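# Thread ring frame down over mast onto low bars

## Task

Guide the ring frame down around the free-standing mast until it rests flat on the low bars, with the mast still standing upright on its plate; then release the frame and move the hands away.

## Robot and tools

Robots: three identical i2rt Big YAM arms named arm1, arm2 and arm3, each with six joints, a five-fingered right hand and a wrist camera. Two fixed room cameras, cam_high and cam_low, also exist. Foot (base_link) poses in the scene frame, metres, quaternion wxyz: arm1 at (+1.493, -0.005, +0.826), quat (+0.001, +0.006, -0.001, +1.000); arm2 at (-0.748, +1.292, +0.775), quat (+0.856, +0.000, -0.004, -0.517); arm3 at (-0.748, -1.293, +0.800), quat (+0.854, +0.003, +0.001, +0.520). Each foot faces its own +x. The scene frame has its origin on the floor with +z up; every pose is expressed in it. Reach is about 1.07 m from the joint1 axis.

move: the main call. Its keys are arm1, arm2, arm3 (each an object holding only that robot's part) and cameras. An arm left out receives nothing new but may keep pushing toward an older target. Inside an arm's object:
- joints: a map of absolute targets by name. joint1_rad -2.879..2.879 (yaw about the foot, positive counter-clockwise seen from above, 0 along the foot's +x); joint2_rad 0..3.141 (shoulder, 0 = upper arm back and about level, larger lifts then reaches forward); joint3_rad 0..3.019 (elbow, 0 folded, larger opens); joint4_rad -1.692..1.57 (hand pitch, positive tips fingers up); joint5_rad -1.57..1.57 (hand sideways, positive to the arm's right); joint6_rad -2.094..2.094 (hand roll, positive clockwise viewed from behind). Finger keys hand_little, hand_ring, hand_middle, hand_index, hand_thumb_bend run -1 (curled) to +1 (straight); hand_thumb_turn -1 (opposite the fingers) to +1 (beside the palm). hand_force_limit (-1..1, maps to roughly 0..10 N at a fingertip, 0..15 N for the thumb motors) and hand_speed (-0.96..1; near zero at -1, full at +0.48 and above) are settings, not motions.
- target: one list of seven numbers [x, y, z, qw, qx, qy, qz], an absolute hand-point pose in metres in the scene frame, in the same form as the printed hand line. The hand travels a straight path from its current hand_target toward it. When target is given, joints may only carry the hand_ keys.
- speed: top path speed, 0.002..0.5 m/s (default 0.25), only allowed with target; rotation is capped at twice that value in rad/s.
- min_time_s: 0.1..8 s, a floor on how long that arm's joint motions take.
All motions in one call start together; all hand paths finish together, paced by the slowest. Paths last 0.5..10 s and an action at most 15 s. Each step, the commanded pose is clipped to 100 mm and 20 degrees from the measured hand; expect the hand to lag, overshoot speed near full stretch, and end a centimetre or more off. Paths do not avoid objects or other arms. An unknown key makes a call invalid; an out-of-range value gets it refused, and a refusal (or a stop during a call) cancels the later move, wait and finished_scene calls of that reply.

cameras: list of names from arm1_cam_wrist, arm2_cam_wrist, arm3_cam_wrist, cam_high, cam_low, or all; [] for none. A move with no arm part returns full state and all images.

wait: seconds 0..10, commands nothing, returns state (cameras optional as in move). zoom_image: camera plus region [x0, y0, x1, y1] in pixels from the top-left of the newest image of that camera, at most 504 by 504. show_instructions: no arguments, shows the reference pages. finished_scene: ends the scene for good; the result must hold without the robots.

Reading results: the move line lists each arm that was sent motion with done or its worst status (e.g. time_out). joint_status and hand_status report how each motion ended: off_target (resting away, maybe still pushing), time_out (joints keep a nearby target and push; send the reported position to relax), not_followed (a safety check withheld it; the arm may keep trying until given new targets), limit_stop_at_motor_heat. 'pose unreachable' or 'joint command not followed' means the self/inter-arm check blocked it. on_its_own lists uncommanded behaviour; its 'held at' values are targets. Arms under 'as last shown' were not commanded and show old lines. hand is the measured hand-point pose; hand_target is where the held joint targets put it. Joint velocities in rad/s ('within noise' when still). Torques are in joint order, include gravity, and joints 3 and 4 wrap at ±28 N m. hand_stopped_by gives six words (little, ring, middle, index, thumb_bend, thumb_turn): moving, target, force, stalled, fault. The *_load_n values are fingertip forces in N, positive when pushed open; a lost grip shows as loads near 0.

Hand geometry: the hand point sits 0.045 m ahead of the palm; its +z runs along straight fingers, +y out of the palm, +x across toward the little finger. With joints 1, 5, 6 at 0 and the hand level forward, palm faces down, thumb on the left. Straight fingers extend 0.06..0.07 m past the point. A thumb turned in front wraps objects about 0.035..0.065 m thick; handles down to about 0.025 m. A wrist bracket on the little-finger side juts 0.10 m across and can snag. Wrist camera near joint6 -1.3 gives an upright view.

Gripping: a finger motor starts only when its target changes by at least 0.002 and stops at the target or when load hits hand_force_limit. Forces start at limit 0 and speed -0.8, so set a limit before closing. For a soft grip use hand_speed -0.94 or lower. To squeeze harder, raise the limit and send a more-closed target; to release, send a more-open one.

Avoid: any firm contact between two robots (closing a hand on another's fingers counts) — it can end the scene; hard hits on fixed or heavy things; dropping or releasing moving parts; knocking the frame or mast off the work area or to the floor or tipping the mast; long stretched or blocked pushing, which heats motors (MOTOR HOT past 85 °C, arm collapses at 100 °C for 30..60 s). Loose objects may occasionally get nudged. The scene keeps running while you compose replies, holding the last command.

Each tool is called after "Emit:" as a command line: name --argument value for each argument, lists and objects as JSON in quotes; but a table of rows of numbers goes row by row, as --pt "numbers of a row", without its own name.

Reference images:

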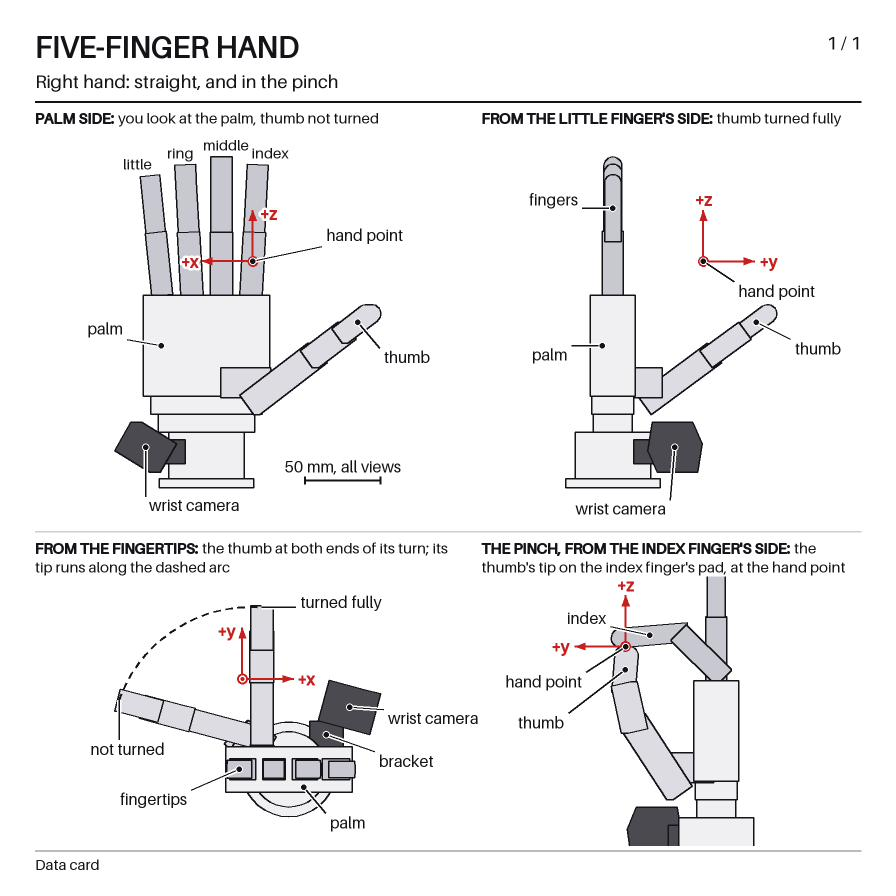

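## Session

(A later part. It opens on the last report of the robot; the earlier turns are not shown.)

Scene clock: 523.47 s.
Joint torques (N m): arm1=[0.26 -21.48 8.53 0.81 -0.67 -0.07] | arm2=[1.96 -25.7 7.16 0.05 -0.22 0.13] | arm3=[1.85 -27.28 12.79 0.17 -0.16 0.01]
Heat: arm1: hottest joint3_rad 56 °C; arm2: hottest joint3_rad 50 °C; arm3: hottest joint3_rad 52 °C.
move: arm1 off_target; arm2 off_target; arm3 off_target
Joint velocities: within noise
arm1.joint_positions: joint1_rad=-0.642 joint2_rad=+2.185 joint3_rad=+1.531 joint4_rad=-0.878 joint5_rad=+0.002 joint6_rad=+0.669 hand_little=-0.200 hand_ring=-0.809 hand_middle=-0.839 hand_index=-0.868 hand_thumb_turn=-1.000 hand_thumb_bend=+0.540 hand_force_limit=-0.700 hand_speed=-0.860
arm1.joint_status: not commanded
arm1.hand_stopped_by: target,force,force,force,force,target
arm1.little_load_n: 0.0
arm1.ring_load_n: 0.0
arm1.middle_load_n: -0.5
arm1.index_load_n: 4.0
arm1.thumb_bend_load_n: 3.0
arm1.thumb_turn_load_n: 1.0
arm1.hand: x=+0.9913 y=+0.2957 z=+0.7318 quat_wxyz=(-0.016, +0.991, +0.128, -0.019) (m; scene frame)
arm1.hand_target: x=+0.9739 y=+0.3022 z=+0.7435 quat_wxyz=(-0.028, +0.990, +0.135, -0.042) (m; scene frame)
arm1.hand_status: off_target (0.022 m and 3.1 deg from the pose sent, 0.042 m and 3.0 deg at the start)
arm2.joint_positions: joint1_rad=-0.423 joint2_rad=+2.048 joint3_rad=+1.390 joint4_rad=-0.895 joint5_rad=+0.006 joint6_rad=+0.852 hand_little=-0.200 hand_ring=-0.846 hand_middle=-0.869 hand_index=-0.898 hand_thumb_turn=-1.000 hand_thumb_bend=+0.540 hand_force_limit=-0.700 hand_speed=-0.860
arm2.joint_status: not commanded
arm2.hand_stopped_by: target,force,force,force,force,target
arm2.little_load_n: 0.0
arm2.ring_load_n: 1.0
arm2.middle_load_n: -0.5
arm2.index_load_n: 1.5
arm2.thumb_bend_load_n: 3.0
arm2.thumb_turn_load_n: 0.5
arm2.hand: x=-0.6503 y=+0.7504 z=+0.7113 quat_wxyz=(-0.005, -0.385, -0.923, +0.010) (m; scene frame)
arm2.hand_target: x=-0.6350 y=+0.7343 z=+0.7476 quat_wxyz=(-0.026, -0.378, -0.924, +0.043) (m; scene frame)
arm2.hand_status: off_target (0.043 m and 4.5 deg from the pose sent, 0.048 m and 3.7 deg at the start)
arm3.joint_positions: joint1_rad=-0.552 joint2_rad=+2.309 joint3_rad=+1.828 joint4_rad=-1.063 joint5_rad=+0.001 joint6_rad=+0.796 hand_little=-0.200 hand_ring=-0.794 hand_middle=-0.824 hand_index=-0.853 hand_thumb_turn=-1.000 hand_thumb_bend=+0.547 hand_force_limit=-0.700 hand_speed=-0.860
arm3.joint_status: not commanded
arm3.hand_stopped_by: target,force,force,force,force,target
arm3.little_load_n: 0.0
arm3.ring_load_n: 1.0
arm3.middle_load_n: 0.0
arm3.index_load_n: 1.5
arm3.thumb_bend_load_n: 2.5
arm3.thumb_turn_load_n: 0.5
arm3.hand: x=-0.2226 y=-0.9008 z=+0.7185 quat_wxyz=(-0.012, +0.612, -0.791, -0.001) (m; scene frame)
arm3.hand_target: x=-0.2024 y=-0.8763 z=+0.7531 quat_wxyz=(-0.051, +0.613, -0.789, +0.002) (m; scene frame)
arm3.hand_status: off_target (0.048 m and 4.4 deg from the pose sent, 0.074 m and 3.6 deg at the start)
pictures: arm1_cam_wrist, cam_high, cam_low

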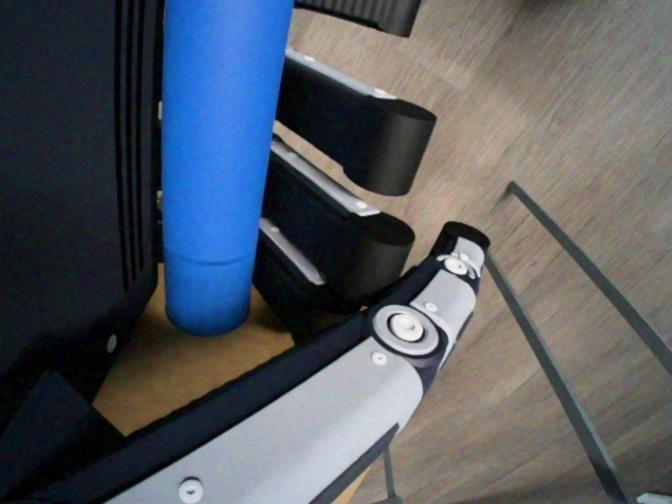

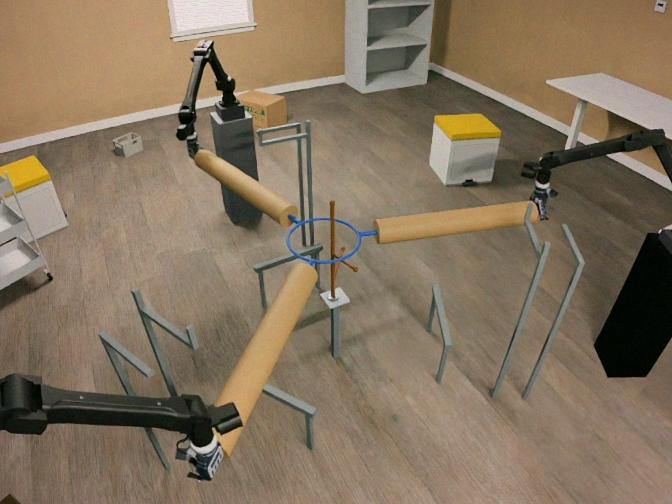

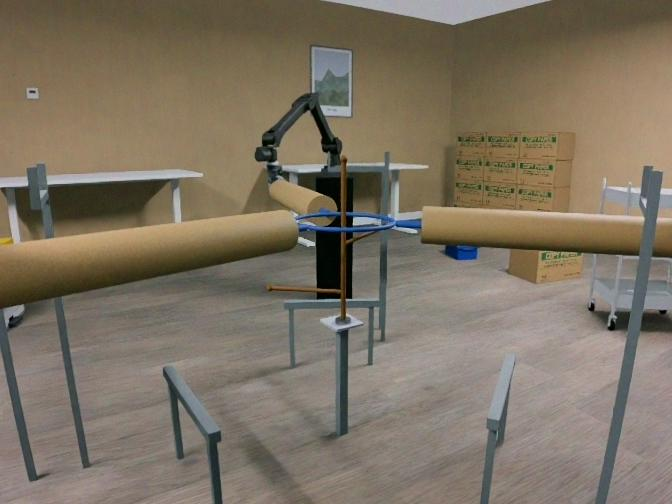

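Emit:
move --arm1 '{"target":[0.9065,0.2584,0.742,-0.0281,0.9909,0.1349,-0.0415],"speed":0.07}' --arm2 '{"target":[-0.7019,0.6891,0.752,0.0252,0.3786,0.9255,-0.0431],"speed":0.07}' --arm3 '{"target":[-0.2673,-0.9191,0.752,0.0501,-0.6136,0.7896,-0.0024],"speed":0.07}' --cameras '["arm1_cam_wrist","arm2_cam_wrist","arm3_cam_wrist","cam_high","cam_low"]'

Emit:
zoom_image --camera "cam_high" --region '[270, 190, 410, 295]'

Emit:
zoom_image --camera "cam_low" --region '[260, 150, 440, 285]'

Scene clock: 548.33 s.
Joint torques (N m): arm1=[1.38 -21.89 11.48 -0.24 -0.34 0.04] | arm2=[-0.15 -22.36 11.55 -0.47 -0.4 -0.08] | arm3=[1.08 -27.69 7.42 1.05 -0.1 -0.05]
Heat: arm1: hottest joint3_rad 50 °C; arm2: hottest joint3_rad 45 °C; arm3: hottest joint3_rad 49 °C.
move: arm1 off_target; arm2 off_target; arm3 off_target
Joint velocities: within noise
arm1.joint_positions: joint1_rad=-0.538 joint2_rad=+2.247 joint3_rad=+1.620 joint4_rad=-0.911 joint5_rad=+0.004 joint6_rad=+0.776 hand_little=-0.200 hand_ring=-0.809 hand_middle=-0.839 hand_index=-0.868 hand_thumb_turn=-1.000 hand_thumb_bend=+0.540 hand_force_limit=-0.700 hand_speed=-0.860
arm1.joint_status: not commanded
arm1.hand_stopped_by: target,force,force,force,force,target
arm1.little_load_n: 0.0
arm1.ring_load_n: 0.0
arm1.middle_load_n: 0.0
arm1.index_load_n: 5.0
arm1.thumb_bend_load_n: 3.0
arm1.thumb_turn_load_n: 1.0
arm1.hand: x=+0.9382 y=+0.2544 z=+0.7229 quat_wxyz=(-0.014, +0.992, +0.127, -0.017) (m; scene frame)
arm1.hand_target: x=+0.9079 y=+0.2574 z=+0.7431 quat_wxyz=(-0.028, +0.990, +0.135, -0.042) (m; scene frame)
arm1.hand_status: off_target (0.037 m and 3.4 deg from the pose sent, 0.093 m and 3.1 deg at the start)
arm2.joint_positions: joint1_rad=-0.511 joint2_rad=+2.085 joint3_rad=+1.499 joint4_rad=-0.957 joint5_rad=+0.002 joint6_rad=+0.758 hand_little=-0.200 hand_ring=-0.846 hand_middle=-0.869 hand_index=-0.898 hand_thumb_turn=-1.000 hand_thumb_bend=+0.540 hand_force_limit=-0.700 hand_speed=-0.860
arm2.joint_status: not commanded
arm2.hand_stopped_by: target,force,force,force,force,target
arm2.little_load_n: 0.0
arm2.ring_load_n: 0.0
arm2.middle_load_n: 0.0
arm2.index_load_n: 2.5
arm2.thumb_bend_load_n: 3.0
arm2.thumb_turn_load_n: 0.5
arm2.hand: x=-0.7004 y=+0.7203 z=+0.7246 quat_wxyz=(-0.008, -0.383, -0.924, +0.014) (m; scene frame)
arm2.hand_target: x=-0.7020 y=+0.6909 z=+0.7528 quat_wxyz=(-0.025, -0.378, -0.924, +0.044) (m; scene frame)
arm2.hand_status: off_target (0.042 m and 3.9 deg from the pose sent, 0.090 m and 4.5 deg at the start)
arm3.joint_positions: joint1_rad=-0.545 joint2_rad=+2.156 joint3_rad=+1.535 joint4_rad=-0.927 joint5_rad=-0.001 joint6_rad=+0.800 hand_little=-0.200 hand_ring=-0.794 hand_middle=-0.824 hand_index=-0.853 hand_thumb_turn=-1.000 hand_thumb_bend=+0.547 hand_force_limit=-0.700 hand_speed=-0.860
arm3.joint_status: not commanded
arm3.hand_stopped_by: target,force,force,force,force,target
arm3.little_load_n: 0.0
arm3.ring_load_n: 0.5
arm3.middle_load_n: 0.0
arm3.index_load_n: 1.0
arm3.thumb_bend_load_n: 2.5
arm3.thumb_turn_load_n: 0.5
arm3.hand: x=-0.2835 y=-0.9325 z=+0.7170 quat_wxyz=(-0.010, +0.613, -0.790, -0.002) (m; scene frame)
arm3.hand_target: x=-0.2683 y=-0.9196 z=+0.7519 quat_wxyz=(-0.050, +0.613, -0.789, +0.002) (m; scene frame)
arm3.hand_status: off_target (0.041 m and 4.6 deg from the pose sent, 0.059 m and 4.4 deg at the start)
pictures: arm1_cam_wrist, arm2_cam_wrist, arm3_cam_wrist, cam_high, cam_low

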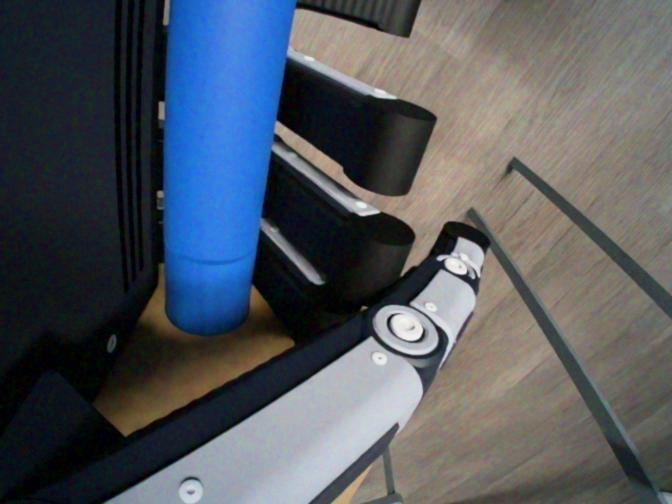

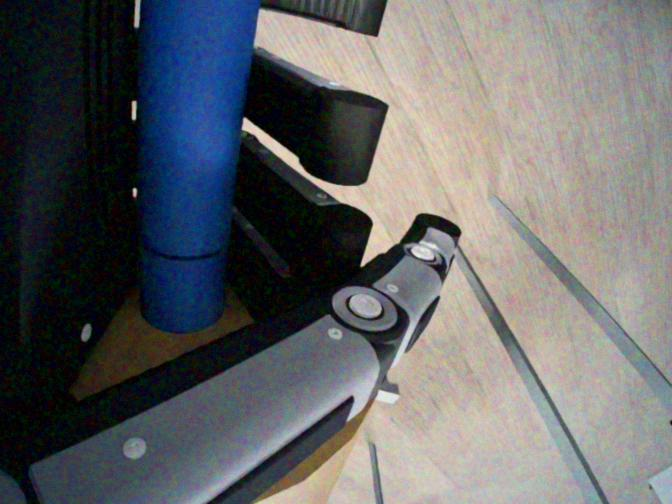

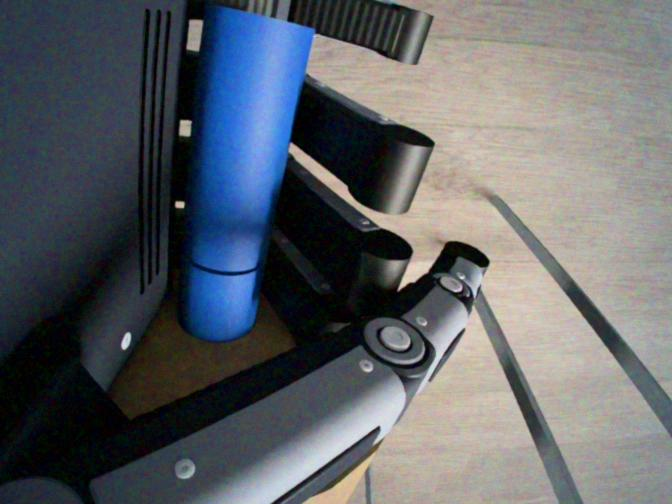

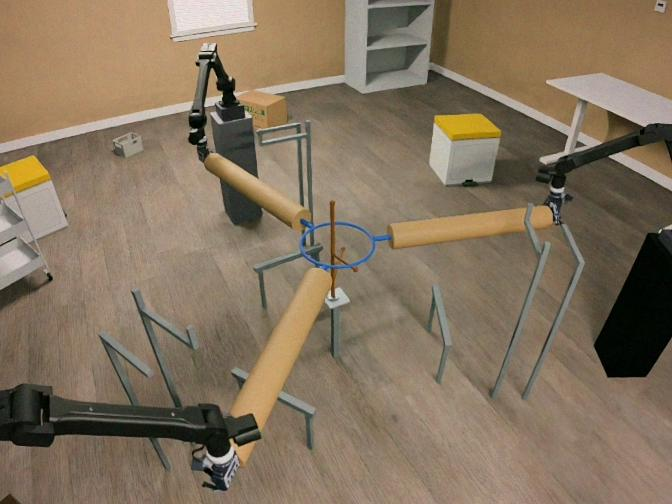

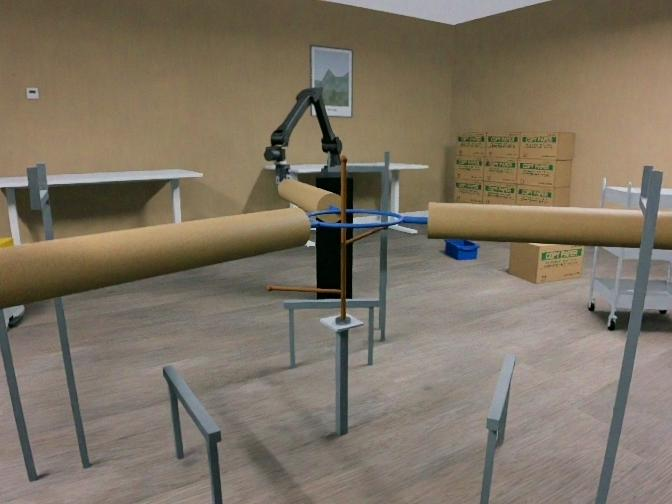

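Scaled by 3.600 from the camera's 672x504 image, which has a finer 960x720 frame.

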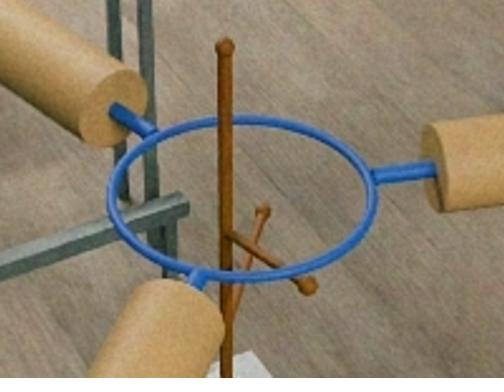

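Scaled by 2.800 from the camera's 672x504 image, which has a finer 960x720 frame.

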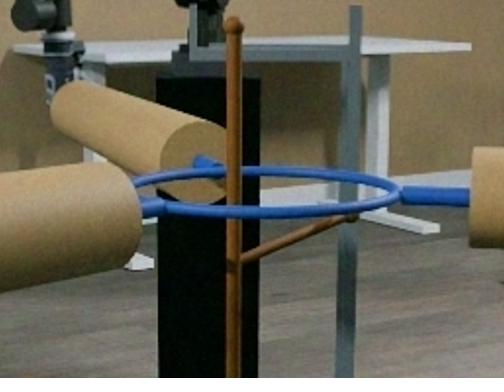

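Emit:
move --arm1 '{"target":[0.8715,0.2504,0.742,-0.0281,0.9909,0.1349,-0.0415],"speed":0.05}' --arm2 '{"target":[-0.7369,0.6791,0.752,0.0252,0.3786,0.9255,-0.0431],"speed":0.05}' --arm3 '{"target":[-0.3023,-0.9291,0.755,0.0501,-0.6136,0.7896,-0.0024],"speed":0.05}' --cameras '["cam_high","cam_low"]'

Emit:
zoom_image --camera "cam_high" --region '[270, 190, 410, 295]'

Emit:
zoom_image --camera "cam_low" --region '[260, 150, 440, 285]'

Scene clock: 560.07 s.
Joint torques (N m): arm1=[1.2 -22.89 12.04 -0.24 -0.21 0.01] | arm2=[0.15 -22.83 11.54 -0.51 -0.49 -0.05] | arm3=[1.26 -25.99 7.06 1.03 -0.16 0.03]
Heat: arm1: hottest joint3_rad 51 °C; arm2: hottest joint3_rad 46 °C; arm3: hottest joint3_rad 48 °C.
move: arm1 off_target; arm2 off_target; arm3 off_target
Joint velocities: within noise
arm1.joint_positions: joint1_rad=-0.499 joint2_rad=+2.310 joint3_rad=+1.736 joint4_rad=-0.968 joint5_rad=+0.005 joint6_rad=+0.814 hand_little=-0.200 hand_ring=-0.809 hand_middle=-0.839 hand_index=-0.868 hand_thumb_turn=-1.000 hand_thumb_bend=+0.540 hand_force_limit=-0.700 hand_speed=-0.860
arm1.joint_status: not commanded
arm1.hand_stopped_by: target,force,force,force,force,target
arm1.little_load_n: 0.0
arm1.ring_load_n: 0.0
arm1.middle_load_n: 0.0
arm1.index_load_n: 6.0
arm1.thumb_bend_load_n: 3.0
arm1.thumb_turn_load_n: 1.0
arm1.hand: x=+0.9032 y=+0.2455 z=+0.7215 quat_wxyz=(-0.012, +0.992, +0.127, -0.015) (m; scene frame)
arm1.hand_target: x=+0.8730 y=+0.2493 z=+0.7431 quat_wxyz=(-0.028, +0.990, +0.135, -0.042) (m; scene frame)
arm1.hand_status: off_target (0.038 m and 3.6 deg from the pose sent, 0.070 m and 3.4 deg at the start)
arm2.joint_positions: joint1_rad=-0.571 joint2_rad=+2.112 joint3_rad=+1.550 joint4_rad=-0.977 joint5_rad=+0.000 joint6_rad=+0.702 hand_little=-0.200 hand_ring=-0.846 hand_middle=-0.869 hand_index=-0.898 hand_thumb_turn=-1.000 hand_thumb_bend=+0.540 hand_force_limit=-0.700 hand_speed=-0.860
arm2.joint_status: not commanded
arm2.hand_stopped_by: target,force,force,force,force,target
arm2.little_load_n: 0.0
arm2.ring_load_n: 0.5
arm2.middle_load_n: 0.0
arm2.index_load_n: 2.5
arm2.thumb_bend_load_n: 3.0
arm2.thumb_turn_load_n: 0.5
arm2.hand: x=-0.7360 y=+0.7084 z=+0.7252 quat_wxyz=(-0.009, -0.384, -0.923, +0.015) (m; scene frame)
arm2.hand_target: x=-0.7370 y=+0.6807 z=+0.7529 quat_wxyz=(-0.025, -0.378, -0.924, +0.044) (m; scene frame)
arm2.hand_status: off_target (0.040 m and 3.8 deg from the pose sent, 0.061 m and 3.9 deg at the start)
arm3.joint_positions: joint1_rad=-0.530 joint2_rad=+2.074 joint3_rad=+1.406 joint4_rad=-0.875 joint5_rad=+0.002 joint6_rad=+0.807 hand_little=-0.200 hand_ring=-0.794 hand_middle=-0.824 hand_index=-0.853 hand_thumb_turn=-1.000 hand_thumb_bend=+0.547 hand_force_limit=-0.700 hand_speed=-0.860
arm3.joint_status: not commanded
arm3.hand_stopped_by: target,force,force,force,force,target
arm3.little_load_n: 0.0
arm3.ring_load_n: 0.0
arm3.middle_load_n: 0.0
arm3.index_load_n: 1.5
arm3.thumb_bend_load_n: 3.0
arm3.thumb_turn_load_n: 0.5
arm3.hand: x=-0.3161 y=-0.9433 z=+0.7237 quat_wxyz=(-0.013, +0.616, -0.787, +0.000) (m; scene frame)
arm3.hand_target: x=-0.3031 y=-0.9296 z=+0.7549 quat_wxyz=(-0.050, +0.613, -0.789, +0.002) (m; scene frame)
arm3.hand_status: off_target (0.037 m and 4.3 deg from the pose sent, 0.042 m and 4.6 deg at the start)
pictures: cam_high, cam_low

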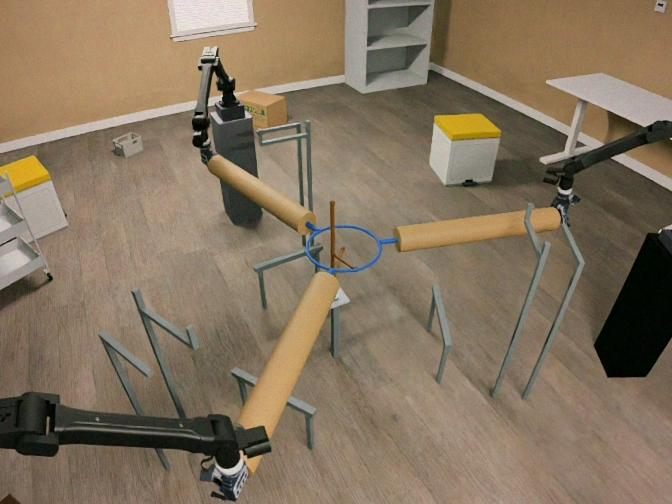

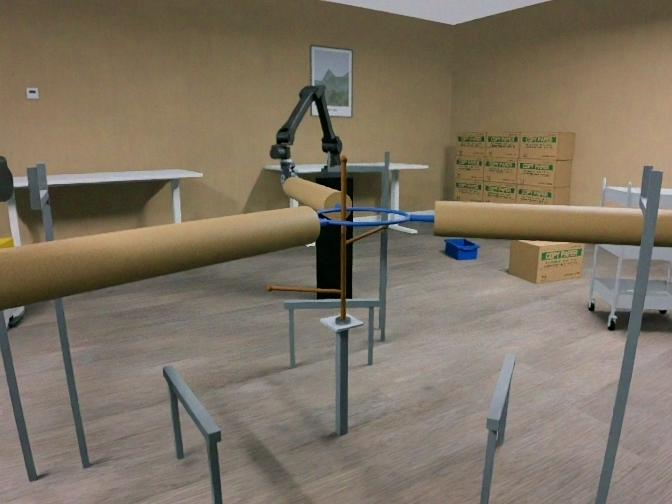

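Scaled by 3.600 from the camera's 672x504 image, which has a finer 960x720 frame.

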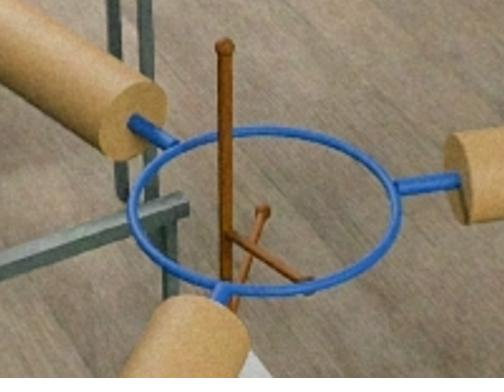

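Scaled by 2.800 from the camera's 672x504 image, which has a finer 960x720 frame.

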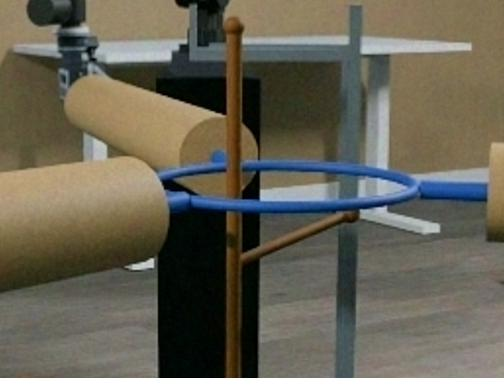

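Emit:
move --arm1 '{"target":[0.8715,0.2504,0.604,-0.0281,0.9909,0.1349,-0.0415],"speed":0.07}' --arm2 '{"target":[-0.7369,0.6791,0.609,0.0252,0.3786,0.9255,-0.0431],"speed":0.07}' --arm3 '{"target":[-0.3023,-0.9291,0.611,0.0501,-0.6136,0.7896,-0.0024],"speed":0.07}' --cameras '["cam_high","cam_low","arm1_cam_wrist","arm2_cam_wrist","arm3_cam_wrist"]'

Emit:
zoom_image --camera "cam_high" --region '[270, 200, 410, 305]'

Emit:
zoom_image --camera "cam_low" --region '[260, 200, 440, 335]'

Scene clock: 570.93 s.
Joint torques (N m): arm1=[0.5 -23.88 10.04 0.24 -0.22 -0.03] | arm2=[-0.09 -24.53 7.51 0.39 -0.38 0] | arm3=[1.2 -23.65 6.61 1.02 -0.45 0.01]
Heat: arm1: hottest joint3_rad 52 °C; arm2: hottest joint3_rad 46 °C; arm3: hottest joint3_rad 46 °C.
move: arm1 off_target; arm2 off_target; arm3 off_target
Joint velocities: within noise
arm1.joint_positions: joint1_rad=-0.492 joint2_rad=+2.537 joint3_rad=+1.767 joint4_rad=-0.773 joint5_rad=+0.006 joint6_rad=+0.818 hand_little=-0.200 hand_ring=-0.809 hand_middle=-0.839 hand_index=-0.868 hand_thumb_turn=-1.000 hand_thumb_bend=+0.540 hand_force_limit=-0.700 hand_speed=-0.860
arm1.joint_status: not commanded
arm1.hand_stopped_by: target,force,force,force,force,target
arm1.little_load_n: 0.0
arm1.ring_load_n: 0.5
arm1.middle_load_n: 0.0
arm1.index_load_n: 4.0
arm1.thumb_bend_load_n: 3.0
arm1.thumb_turn_load_n: 1.0
arm1.hand: x=+0.9014 y=+0.2409 z=+0.5884 quat_wxyz=(-0.012, +0.991, +0.129, -0.015) (m; scene frame)
arm1.hand_target: x=+0.8726 y=+0.2499 z=+0.6052 quat_wxyz=(-0.028, +0.990, +0.135, -0.042) (m; scene frame)
arm1.hand_status: off_target (0.035 m and 3.6 deg from the pose sent, 0.122 m and 3.6 deg at the start)
arm2.joint_positions: joint1_rad=-0.571 joint2_rad=+2.342 joint3_rad=+1.550 joint4_rad=-0.742 joint5_rad=-0.005 joint6_rad=+0.692 hand_little=-0.200 hand_ring=-0.846 hand_middle=-0.869 hand_index=-0.898 hand_thumb_turn=-1.000 hand_thumb_bend=+0.540 hand_force_limit=-0.700 hand_speed=-0.860
arm2.joint_status: not commanded
arm2.hand_stopped_by: target,force,force,force,force,target
arm2.little_load_n: 0.0
arm2.ring_load_n: 0.5
arm2.middle_load_n: 0.0
arm2.index_load_n: 2.5
arm2.thumb_bend_load_n: 3.0
arm2.thumb_turn_load_n: 0.5
arm2.hand: x=-0.7353 y=+0.7027 z=+0.5919 quat_wxyz=(-0.012, -0.380, -0.925, +0.017) (m; scene frame)
arm2.hand_target: x=-0.7370 y=+0.6797 z=+0.6097 quat_wxyz=(-0.025, -0.378, -0.924, +0.043) (m; scene frame)
arm2.hand_status: off_target (0.029 m and 3.4 deg from the pose sent, 0.120 m and 3.8 deg at the start)
arm3.joint_positions: joint1_rad=-0.530 joint2_rad=+2.293 joint3_rad=+1.376 joint4_rad=-0.599 joint5_rad=+0.009 joint6_rad=+0.808 hand_little=-0.200 hand_ring=-0.794 hand_middle=-0.824 hand_index=-0.853 hand_thumb_turn=-1.000 hand_thumb_bend=+0.547 hand_force_limit=-0.700 hand_speed=-0.860
arm3.joint_status: not commanded
arm3.hand_stopped_by: target,force,force,force,force,target
arm3.little_load_n: 0.0
arm3.ring_load_n: 0.0
arm3.middle_load_n: 0.0
arm3.index_load_n: 1.0
arm3.thumb_bend_load_n: 3.0
arm3.thumb_turn_load_n: 0.5
arm3.hand: x=-0.3169 y=-0.9445 z=+0.5968 quat_wxyz=(-0.026, +0.615, -0.788, +0.004) (m; scene frame)
arm3.hand_target: x=-0.3027 y=-0.9293 z=+0.6115 quat_wxyz=(-0.050, +0.613, -0.789, +0.002) (m; scene frame)
arm3.hand_status: off_target (0.025 m and 2.8 deg from the pose sent, 0.114 m and 4.3 deg at the start)
pictures: arm1_cam_wrist, arm2_cam_wrist, arm3_cam_wrist, cam_high, cam_low

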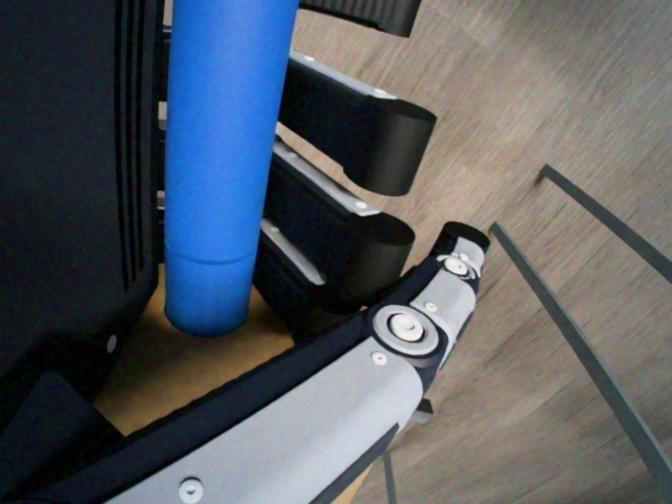

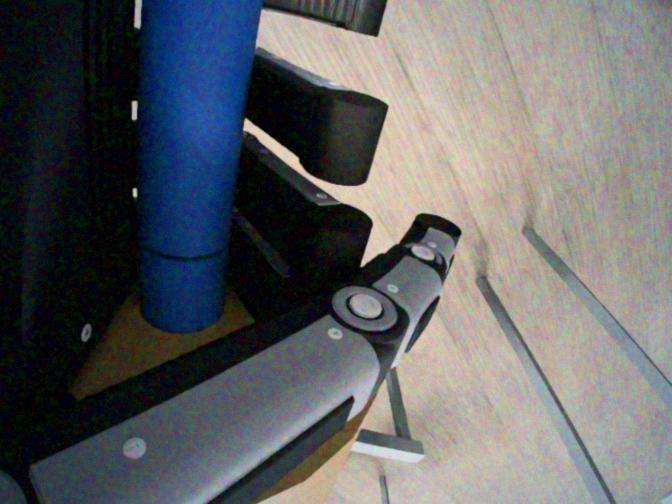

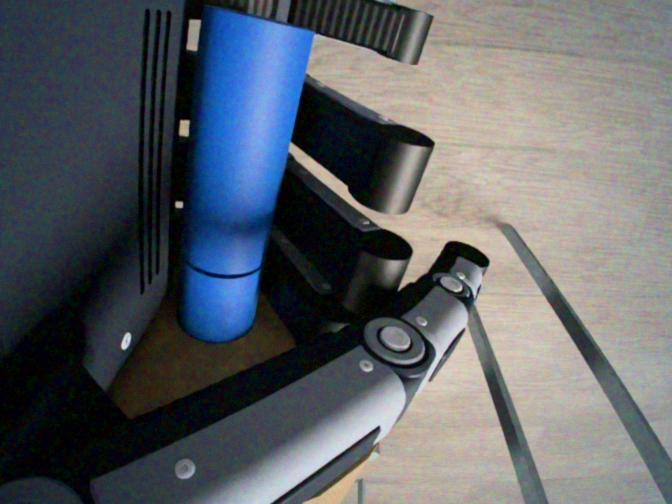

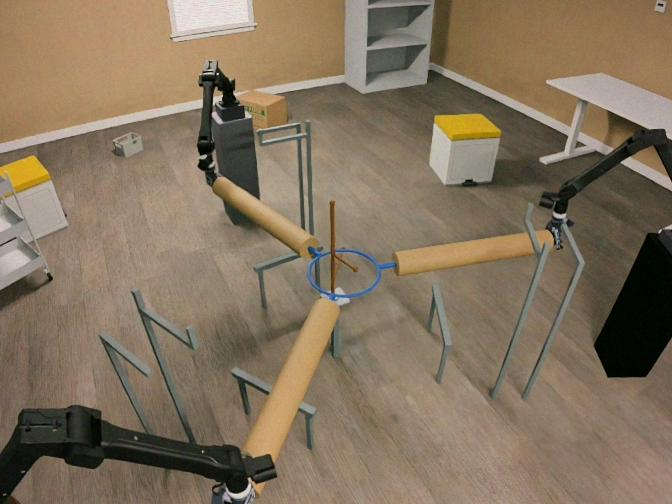

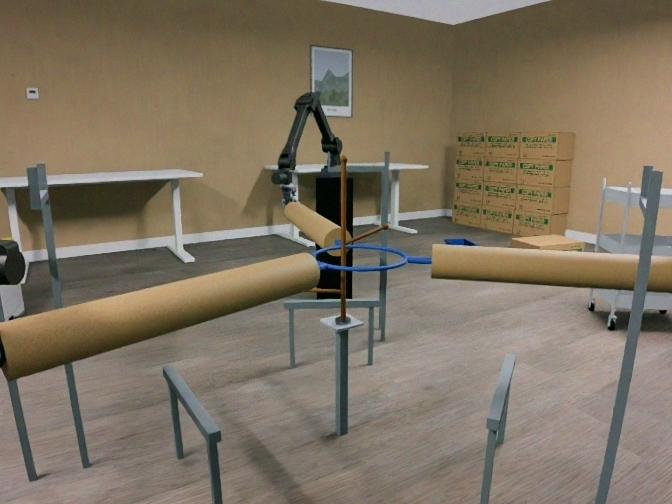

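Scaled by 3.600 from the camera's 672x504 image, which has a finer 960x720 frame.

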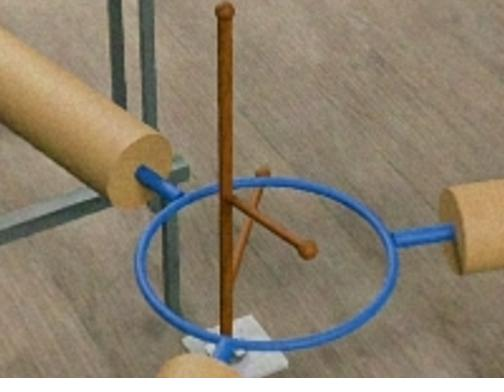

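Scaled by 2.800 from the camera's 672x504 image, which has a finer 960x720 frame.

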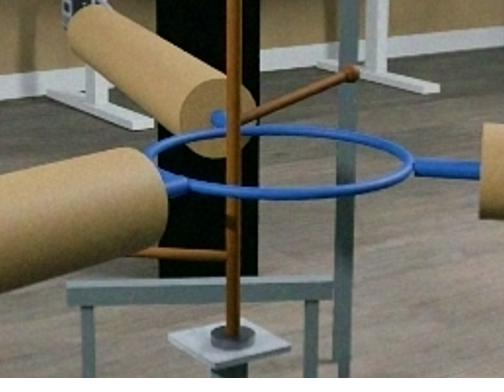

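Emit:
move --arm1 '{"target":[0.9672,0.1357,0.612,-0.017,0.9955,0.0952,-0.0456],"speed":0.08}' --arm2 '{"target":[-0.5859,0.7069,0.617,0.0335,0.4145,0.9098,-0.0355],"speed":0.08}' --arm3 '{"target":[-0.3006,-0.9299,0.617,0.05,-0.582,0.813,0.0012],"speed":0.08}' --cameras '["cam_high","cam_low"]'

Emit:
zoom_image --camera "cam_high" --region '[270, 200, 410, 305]'

Emit:
zoom_image --camera "cam_low" --region '[260, 200, 440, 335]'

Scene clock: 599.73 s.
Joint torques (N m): arm1=[0.73 -23.71 4.41 0.36 -0.41 0.08] | arm2=[0.91 -27.81 5.81 0.16 0.03 0] | arm3=[0.73 -24.88 5.67 0.96 -0.56 0.05]
Heat: arm1: hottest joint3_rad 48 °C; arm2: hottest joint3_rad 43 °C; arm3: hottest joint3_rad 44 °C.
move: arm1 off_target; arm2 off_target; arm3 off_target
Joint velocities: within noise
arm1.joint_positions: joint1_rad=-0.398 joint2_rad=+2.339 joint3_rad=+1.261 joint4_rad=-0.475 joint5_rad=-0.002 joint6_rad=+0.984 hand_little=-0.200 hand_ring=-0.809 hand_middle=-0.839 hand_index=-0.868 hand_thumb_turn=-1.000 hand_thumb_bend=+0.540 hand_force_limit=-0.700 hand_speed=-0.860
arm1.joint_status: not commanded
arm1.hand_stopped_by: target,force,force,force,force,target
arm1.little_load_n: 0.5
arm1.ring_load_n: 0.0
arm1.middle_load_n: 0.0
arm1.index_load_n: 2.5
arm1.thumb_bend_load_n: 3.5
arm1.thumb_turn_load_n: 1.0
arm1.hand: x=+0.9937 y=+0.1331 z=+0.5828 quat_wxyz=(-0.005, +0.996, +0.093, -0.013) (m; scene frame)
arm1.hand_target: x=+0.9680 y=+0.1354 z=+0.6116 quat_wxyz=(-0.017, +0.994, +0.095, -0.046) (m; scene frame)
arm1.hand_status: off_target (0.040 m and 4.0 deg from the pose sent, 0.126 m and 5.2 deg at the start)
arm2.joint_positions: joint1_rad=-0.337 joint2_rad=+2.328 joint3_rad=+1.458 joint4_rad=-0.689 joint5_rad=-0.012 joint6_rad=+1.015 hand_little=-0.200 hand_ring=-0.846 hand_middle=-0.869 hand_index=-0.898 hand_thumb_turn=-1.000 hand_thumb_bend=+0.540 hand_force_limit=-0.700 hand_speed=-0.860
arm2.joint_status: not commanded
arm2.hand_stopped_by: target,force,force,force,force,target
arm2.little_load_n: 0.0
arm2.ring_load_n: 0.5
arm2.middle_load_n: 0.0
arm2.index_load_n: 3.5
arm2.thumb_bend_load_n: 3.5
arm2.thumb_turn_load_n: 0.5
arm2.hand: x=-0.5940 y=+0.7331 z=+0.5781 quat_wxyz=(-0.012, -0.420, -0.907, +0.001) (m; scene frame)
arm2.hand_target: x=-0.5860 y=+0.7080 z=+0.6165 quat_wxyz=(-0.033, -0.414, -0.909, +0.035) (m; scene frame)
arm2.hand_status: off_target (0.048 m and 4.7 deg from the pose sent, 0.151 m and 5.4 deg at the start)
arm3.joint_positions: joint1_rad=-0.530 joint2_rad=+2.293 joint3_rad=+1.369 joint4_rad=-0.599 joint5_rad=+0.008 joint6_rad=+0.877 hand_little=-0.200 hand_ring=-0.794 hand_middle=-0.824 hand_index=-0.853 hand_thumb_turn=-1.000 hand_thumb_bend=+0.547 hand_force_limit=-0.700 hand_speed=-0.860
arm3.joint_status: not commanded
arm3.hand_stopped_by: target,force,force,force,force,target
arm3.little_load_n: 0.0
arm3.ring_load_n: 0.0
arm3.middle_load_n: 0.0
arm3.index_load_n: 1.0
arm3.thumb_bend_load_n: 2.5
arm3.thumb_turn_load_n: 0.5
arm3.hand: x=-0.3168 y=-0.9428 z=+0.5958 quat_wxyz=(-0.023, +0.588, -0.808, +0.003) (m; scene frame)
arm3.hand_target: x=-0.3010 y=-0.9302 z=+0.6172 quat_wxyz=(-0.050, +0.581, -0.812, -0.001) (m; scene frame)
arm3.hand_status: off_target (0.030 m and 3.2 deg from the pose sent, 0.030 m and 5.6 deg at the start)
pictures: cam_high, cam_low

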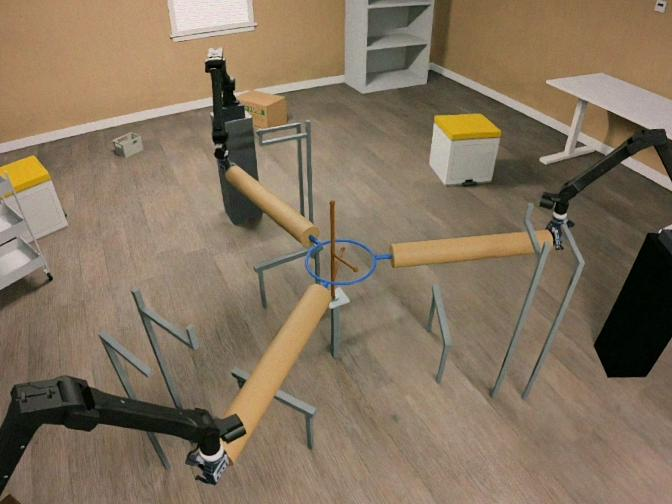

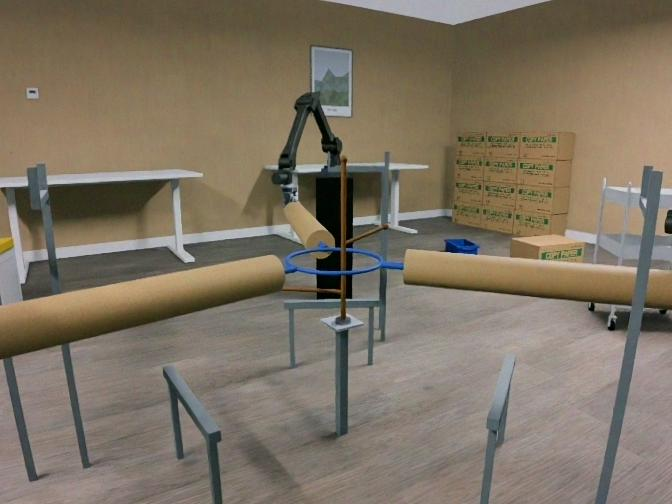

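Scaled by 3.600 from the camera's 672x504 image, which has a finer 960x720 frame.

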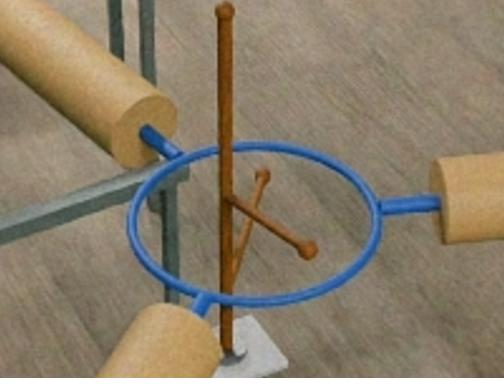

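Scaled by 2.800 from the camera's 672x504 image, which has a finer 960x720 frame.

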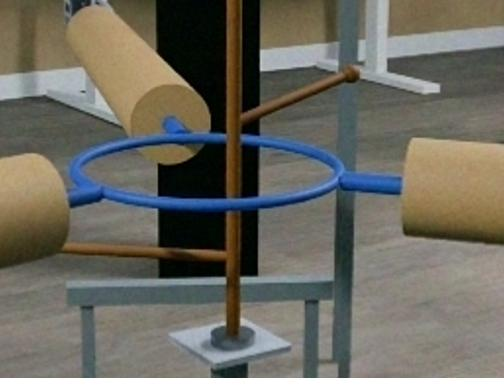

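Emit:
move --arm1 '{"target":[1.066,0.0182,0.622,-0.0058,0.9984,0.0567,-0.0496],"speed":0.08}' --arm2 '{"target":[-0.4319,0.7316,0.632,0.0415,0.4501,0.893,-0.0279],"speed":0.08}' --arm3 '{"target":[-0.2959,-0.9337,0.617,0.0498,-0.5497,0.8354,0.0048],"speed":0.08}' --cameras '["cam_high","cam_low","arm1_cam_wrist","arm2_cam_wrist","arm3_cam_wrist"]'

Emit:
zoom_image --camera "cam_high" --region '[270, 200, 410, 305]'

Emit:
zoom_image --camera "cam_low" --region '[240, 200, 420, 335]'

Scene clock: 609.23 s.
Joint torques (N m): arm1=[0.56 -17.9 2.21 0.35 -0.34 0.04] | arm2=[0.5 -26.87 8.17 -0.76 -0.03 0.04] | arm3=[-0.09 -25.23 5.07 0.87 -0.19 -0.04]
Heat: arm1: hottest joint3_rad 46 °C; arm2: hottest joint3_rad 42 °C; arm3: hottest joint3_rad 43 °C.
move: arm1 off_target; arm2 off_target; arm3 off_target
Joint velocities: within noise
arm1.joint_positions: joint1_rad=-0.225 joint2_rad=+2.149 joint3_rad=+0.841 joint4_rad=-0.219 joint5_rad=-0.009 joint6_rad=+1.235 hand_little=-0.200 hand_ring=-0.809 hand_middle=-0.839 hand_index=-0.868 hand_thumb_turn=-1.000 hand_thumb_bend=+0.540 hand_force_limit=-0.700 hand_speed=-0.860
arm1.joint_status: not commanded
arm1.hand_stopped_by: target,force,force,force,force,target
arm1.little_load_n: 0.0
arm1.ring_load_n: 0.0
arm1.middle_load_n: 0.0
arm1.index_load_n: 2.5
arm1.thumb_bend_load_n: 3.0
arm1.thumb_turn_load_n: 1.0
arm1.hand: x=+1.0802 y=+0.0203 z=+0.6055 quat_wxyz=(-0.003, +0.998, +0.055, -0.028) (m; scene frame)
arm1.hand_target: x=+1.0661 y=+0.0181 z=+0.6216 quat_wxyz=(-0.006, +0.997, +0.057, -0.050) (m; scene frame)
arm1.hand_status: off_target (0.022 m and 2.5 deg from the pose sent, 0.141 m and 5.9 deg at the start)
arm2.joint_positions: joint1_rad=-0.079 joint2_rad=+2.317 joint3_rad=+1.480 joint4_rad=-0.710 joint5_rad=-0.006 joint6_rad=+1.343 hand_little=-0.200 hand_ring=-0.846 hand_middle=-0.869 hand_index=-0.898 hand_thumb_turn=-1.000 hand_thumb_bend=+0.540 hand_force_limit=-0.700 hand_speed=-0.860
arm2.joint_status: not commanded
arm2.hand_stopped_by: target,force,force,force,force,target
arm2.little_load_n: 0.0
arm2.ring_load_n: 0.0
arm2.middle_load_n: 0.0
arm2.index_load_n: 1.5
arm2.thumb_bend_load_n: 3.0
arm2.thumb_turn_load_n: 0.5
arm2.hand: x=-0.4462 y=+0.7593 z=+0.5913 quat_wxyz=(-0.016, -0.452, -0.892, +0.006) (m; scene frame)
arm2.hand_target: x=-0.4323 y=+0.7330 z=+0.6321 quat_wxyz=(-0.042, -0.449, -0.892, +0.028) (m; scene frame)
arm2.hand_status: off_target (0.051 m and 3.9 deg from the pose sent, 0.171 m and 5.9 deg at the start)
arm3.joint_positions: joint1_rad=-0.531 joint2_rad=+2.293 joint3_rad=+1.366 joint4_rad=-0.589 joint5_rad=-0.005 joint6_rad=+0.953 hand_little=-0.200 hand_ring=-0.794 hand_middle=-0.824 hand_index=-0.853 hand_thumb_turn=-1.000 hand_thumb_bend=+0.547 hand_force_limit=-0.700 hand_speed=-0.860
arm3.joint_status: not commanded
arm3.hand_stopped_by: target,force,force,force,force,target
arm3.little_load_n: 0.0
arm3.ring_load_n: 0.0
arm3.middle_load_n: 0.0
arm3.index_load_n: 2.0
arm3.thumb_bend_load_n: 2.5
arm3.thumb_turn_load_n: 0.5
arm3.hand: x=-0.3137 y=-0.9373 z=+0.5960 quat_wxyz=(-0.027, +0.557, -0.830, -0.004) (m; scene frame)
arm3.hand_target: x=-0.2962 y=-0.9339 z=+0.6168 quat_wxyz=(-0.050, +0.549, -0.834, -0.005) (m; scene frame)
arm3.hand_status: off_target (0.028 m and 2.8 deg from the pose sent, 0.031 m and 6.3 deg at the start)
pictures: arm1_cam_wrist, arm2_cam_wrist, arm3_cam_wrist, cam_high, cam_low

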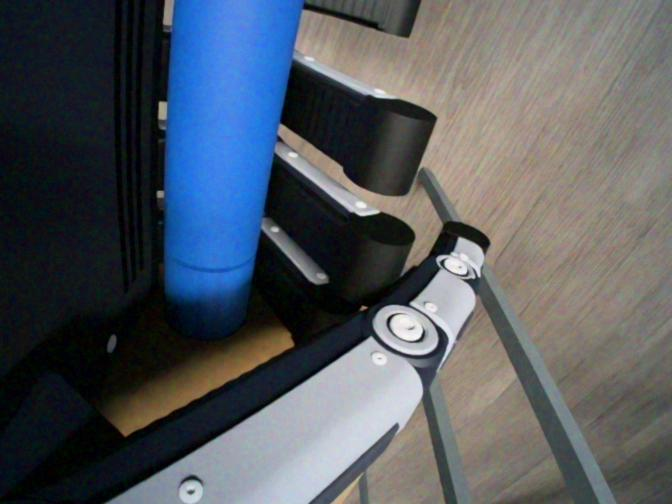

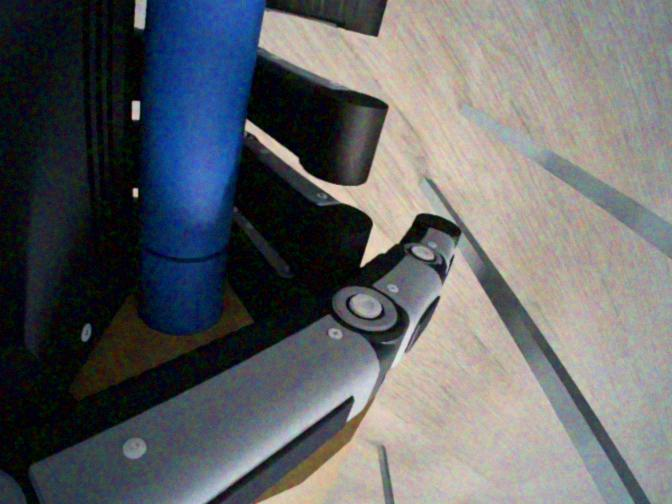

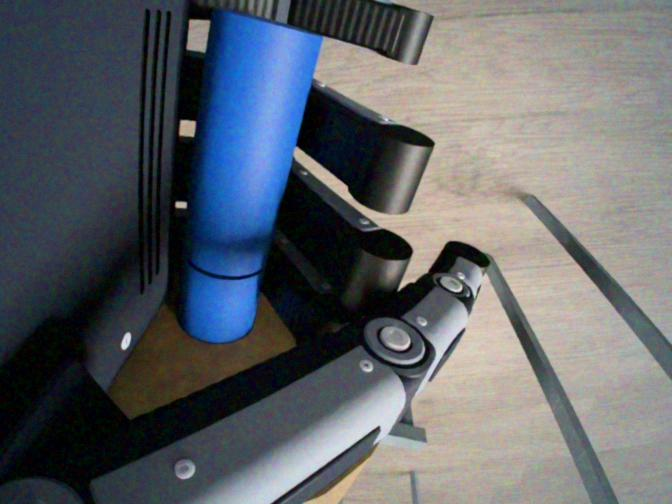

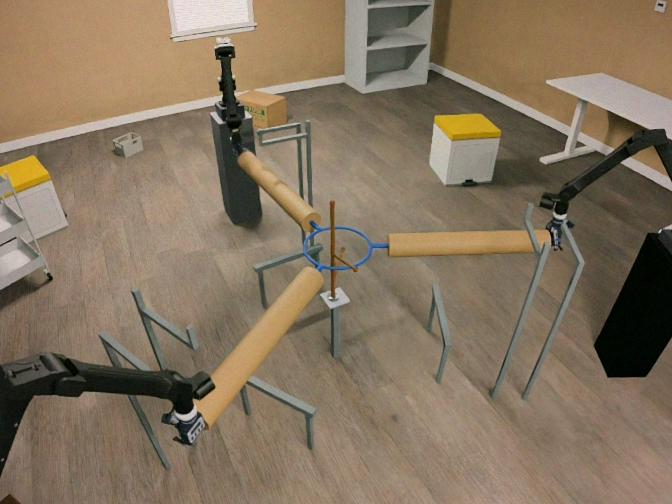

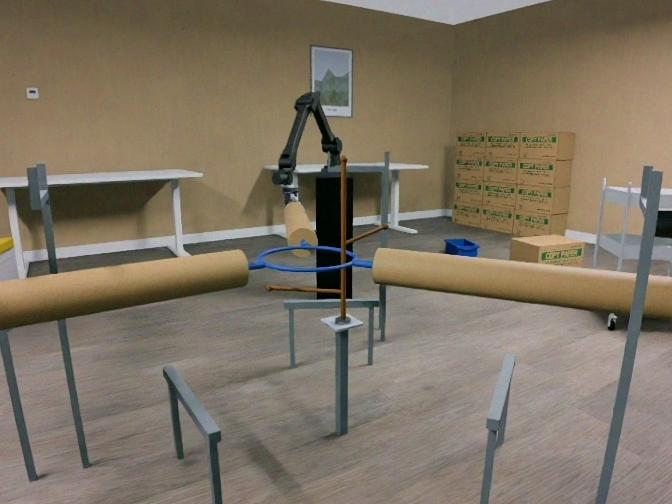

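Scaled by 3.600 from the camera's 672x504 image, which has a finer 960x720 frame.

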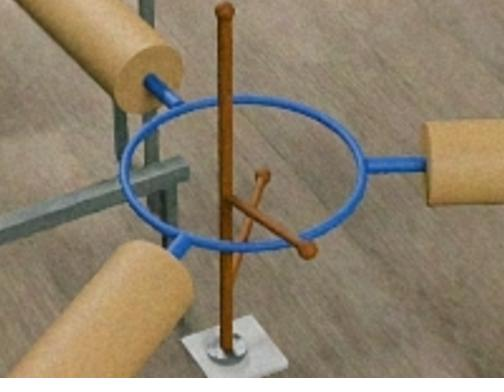

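Scaled by 2.800 from the camera's 672x504 image, which has a finer 960x720 frame.

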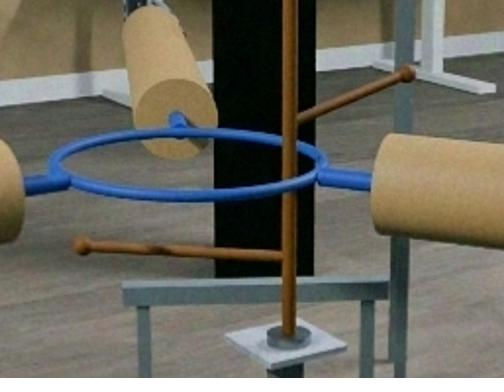

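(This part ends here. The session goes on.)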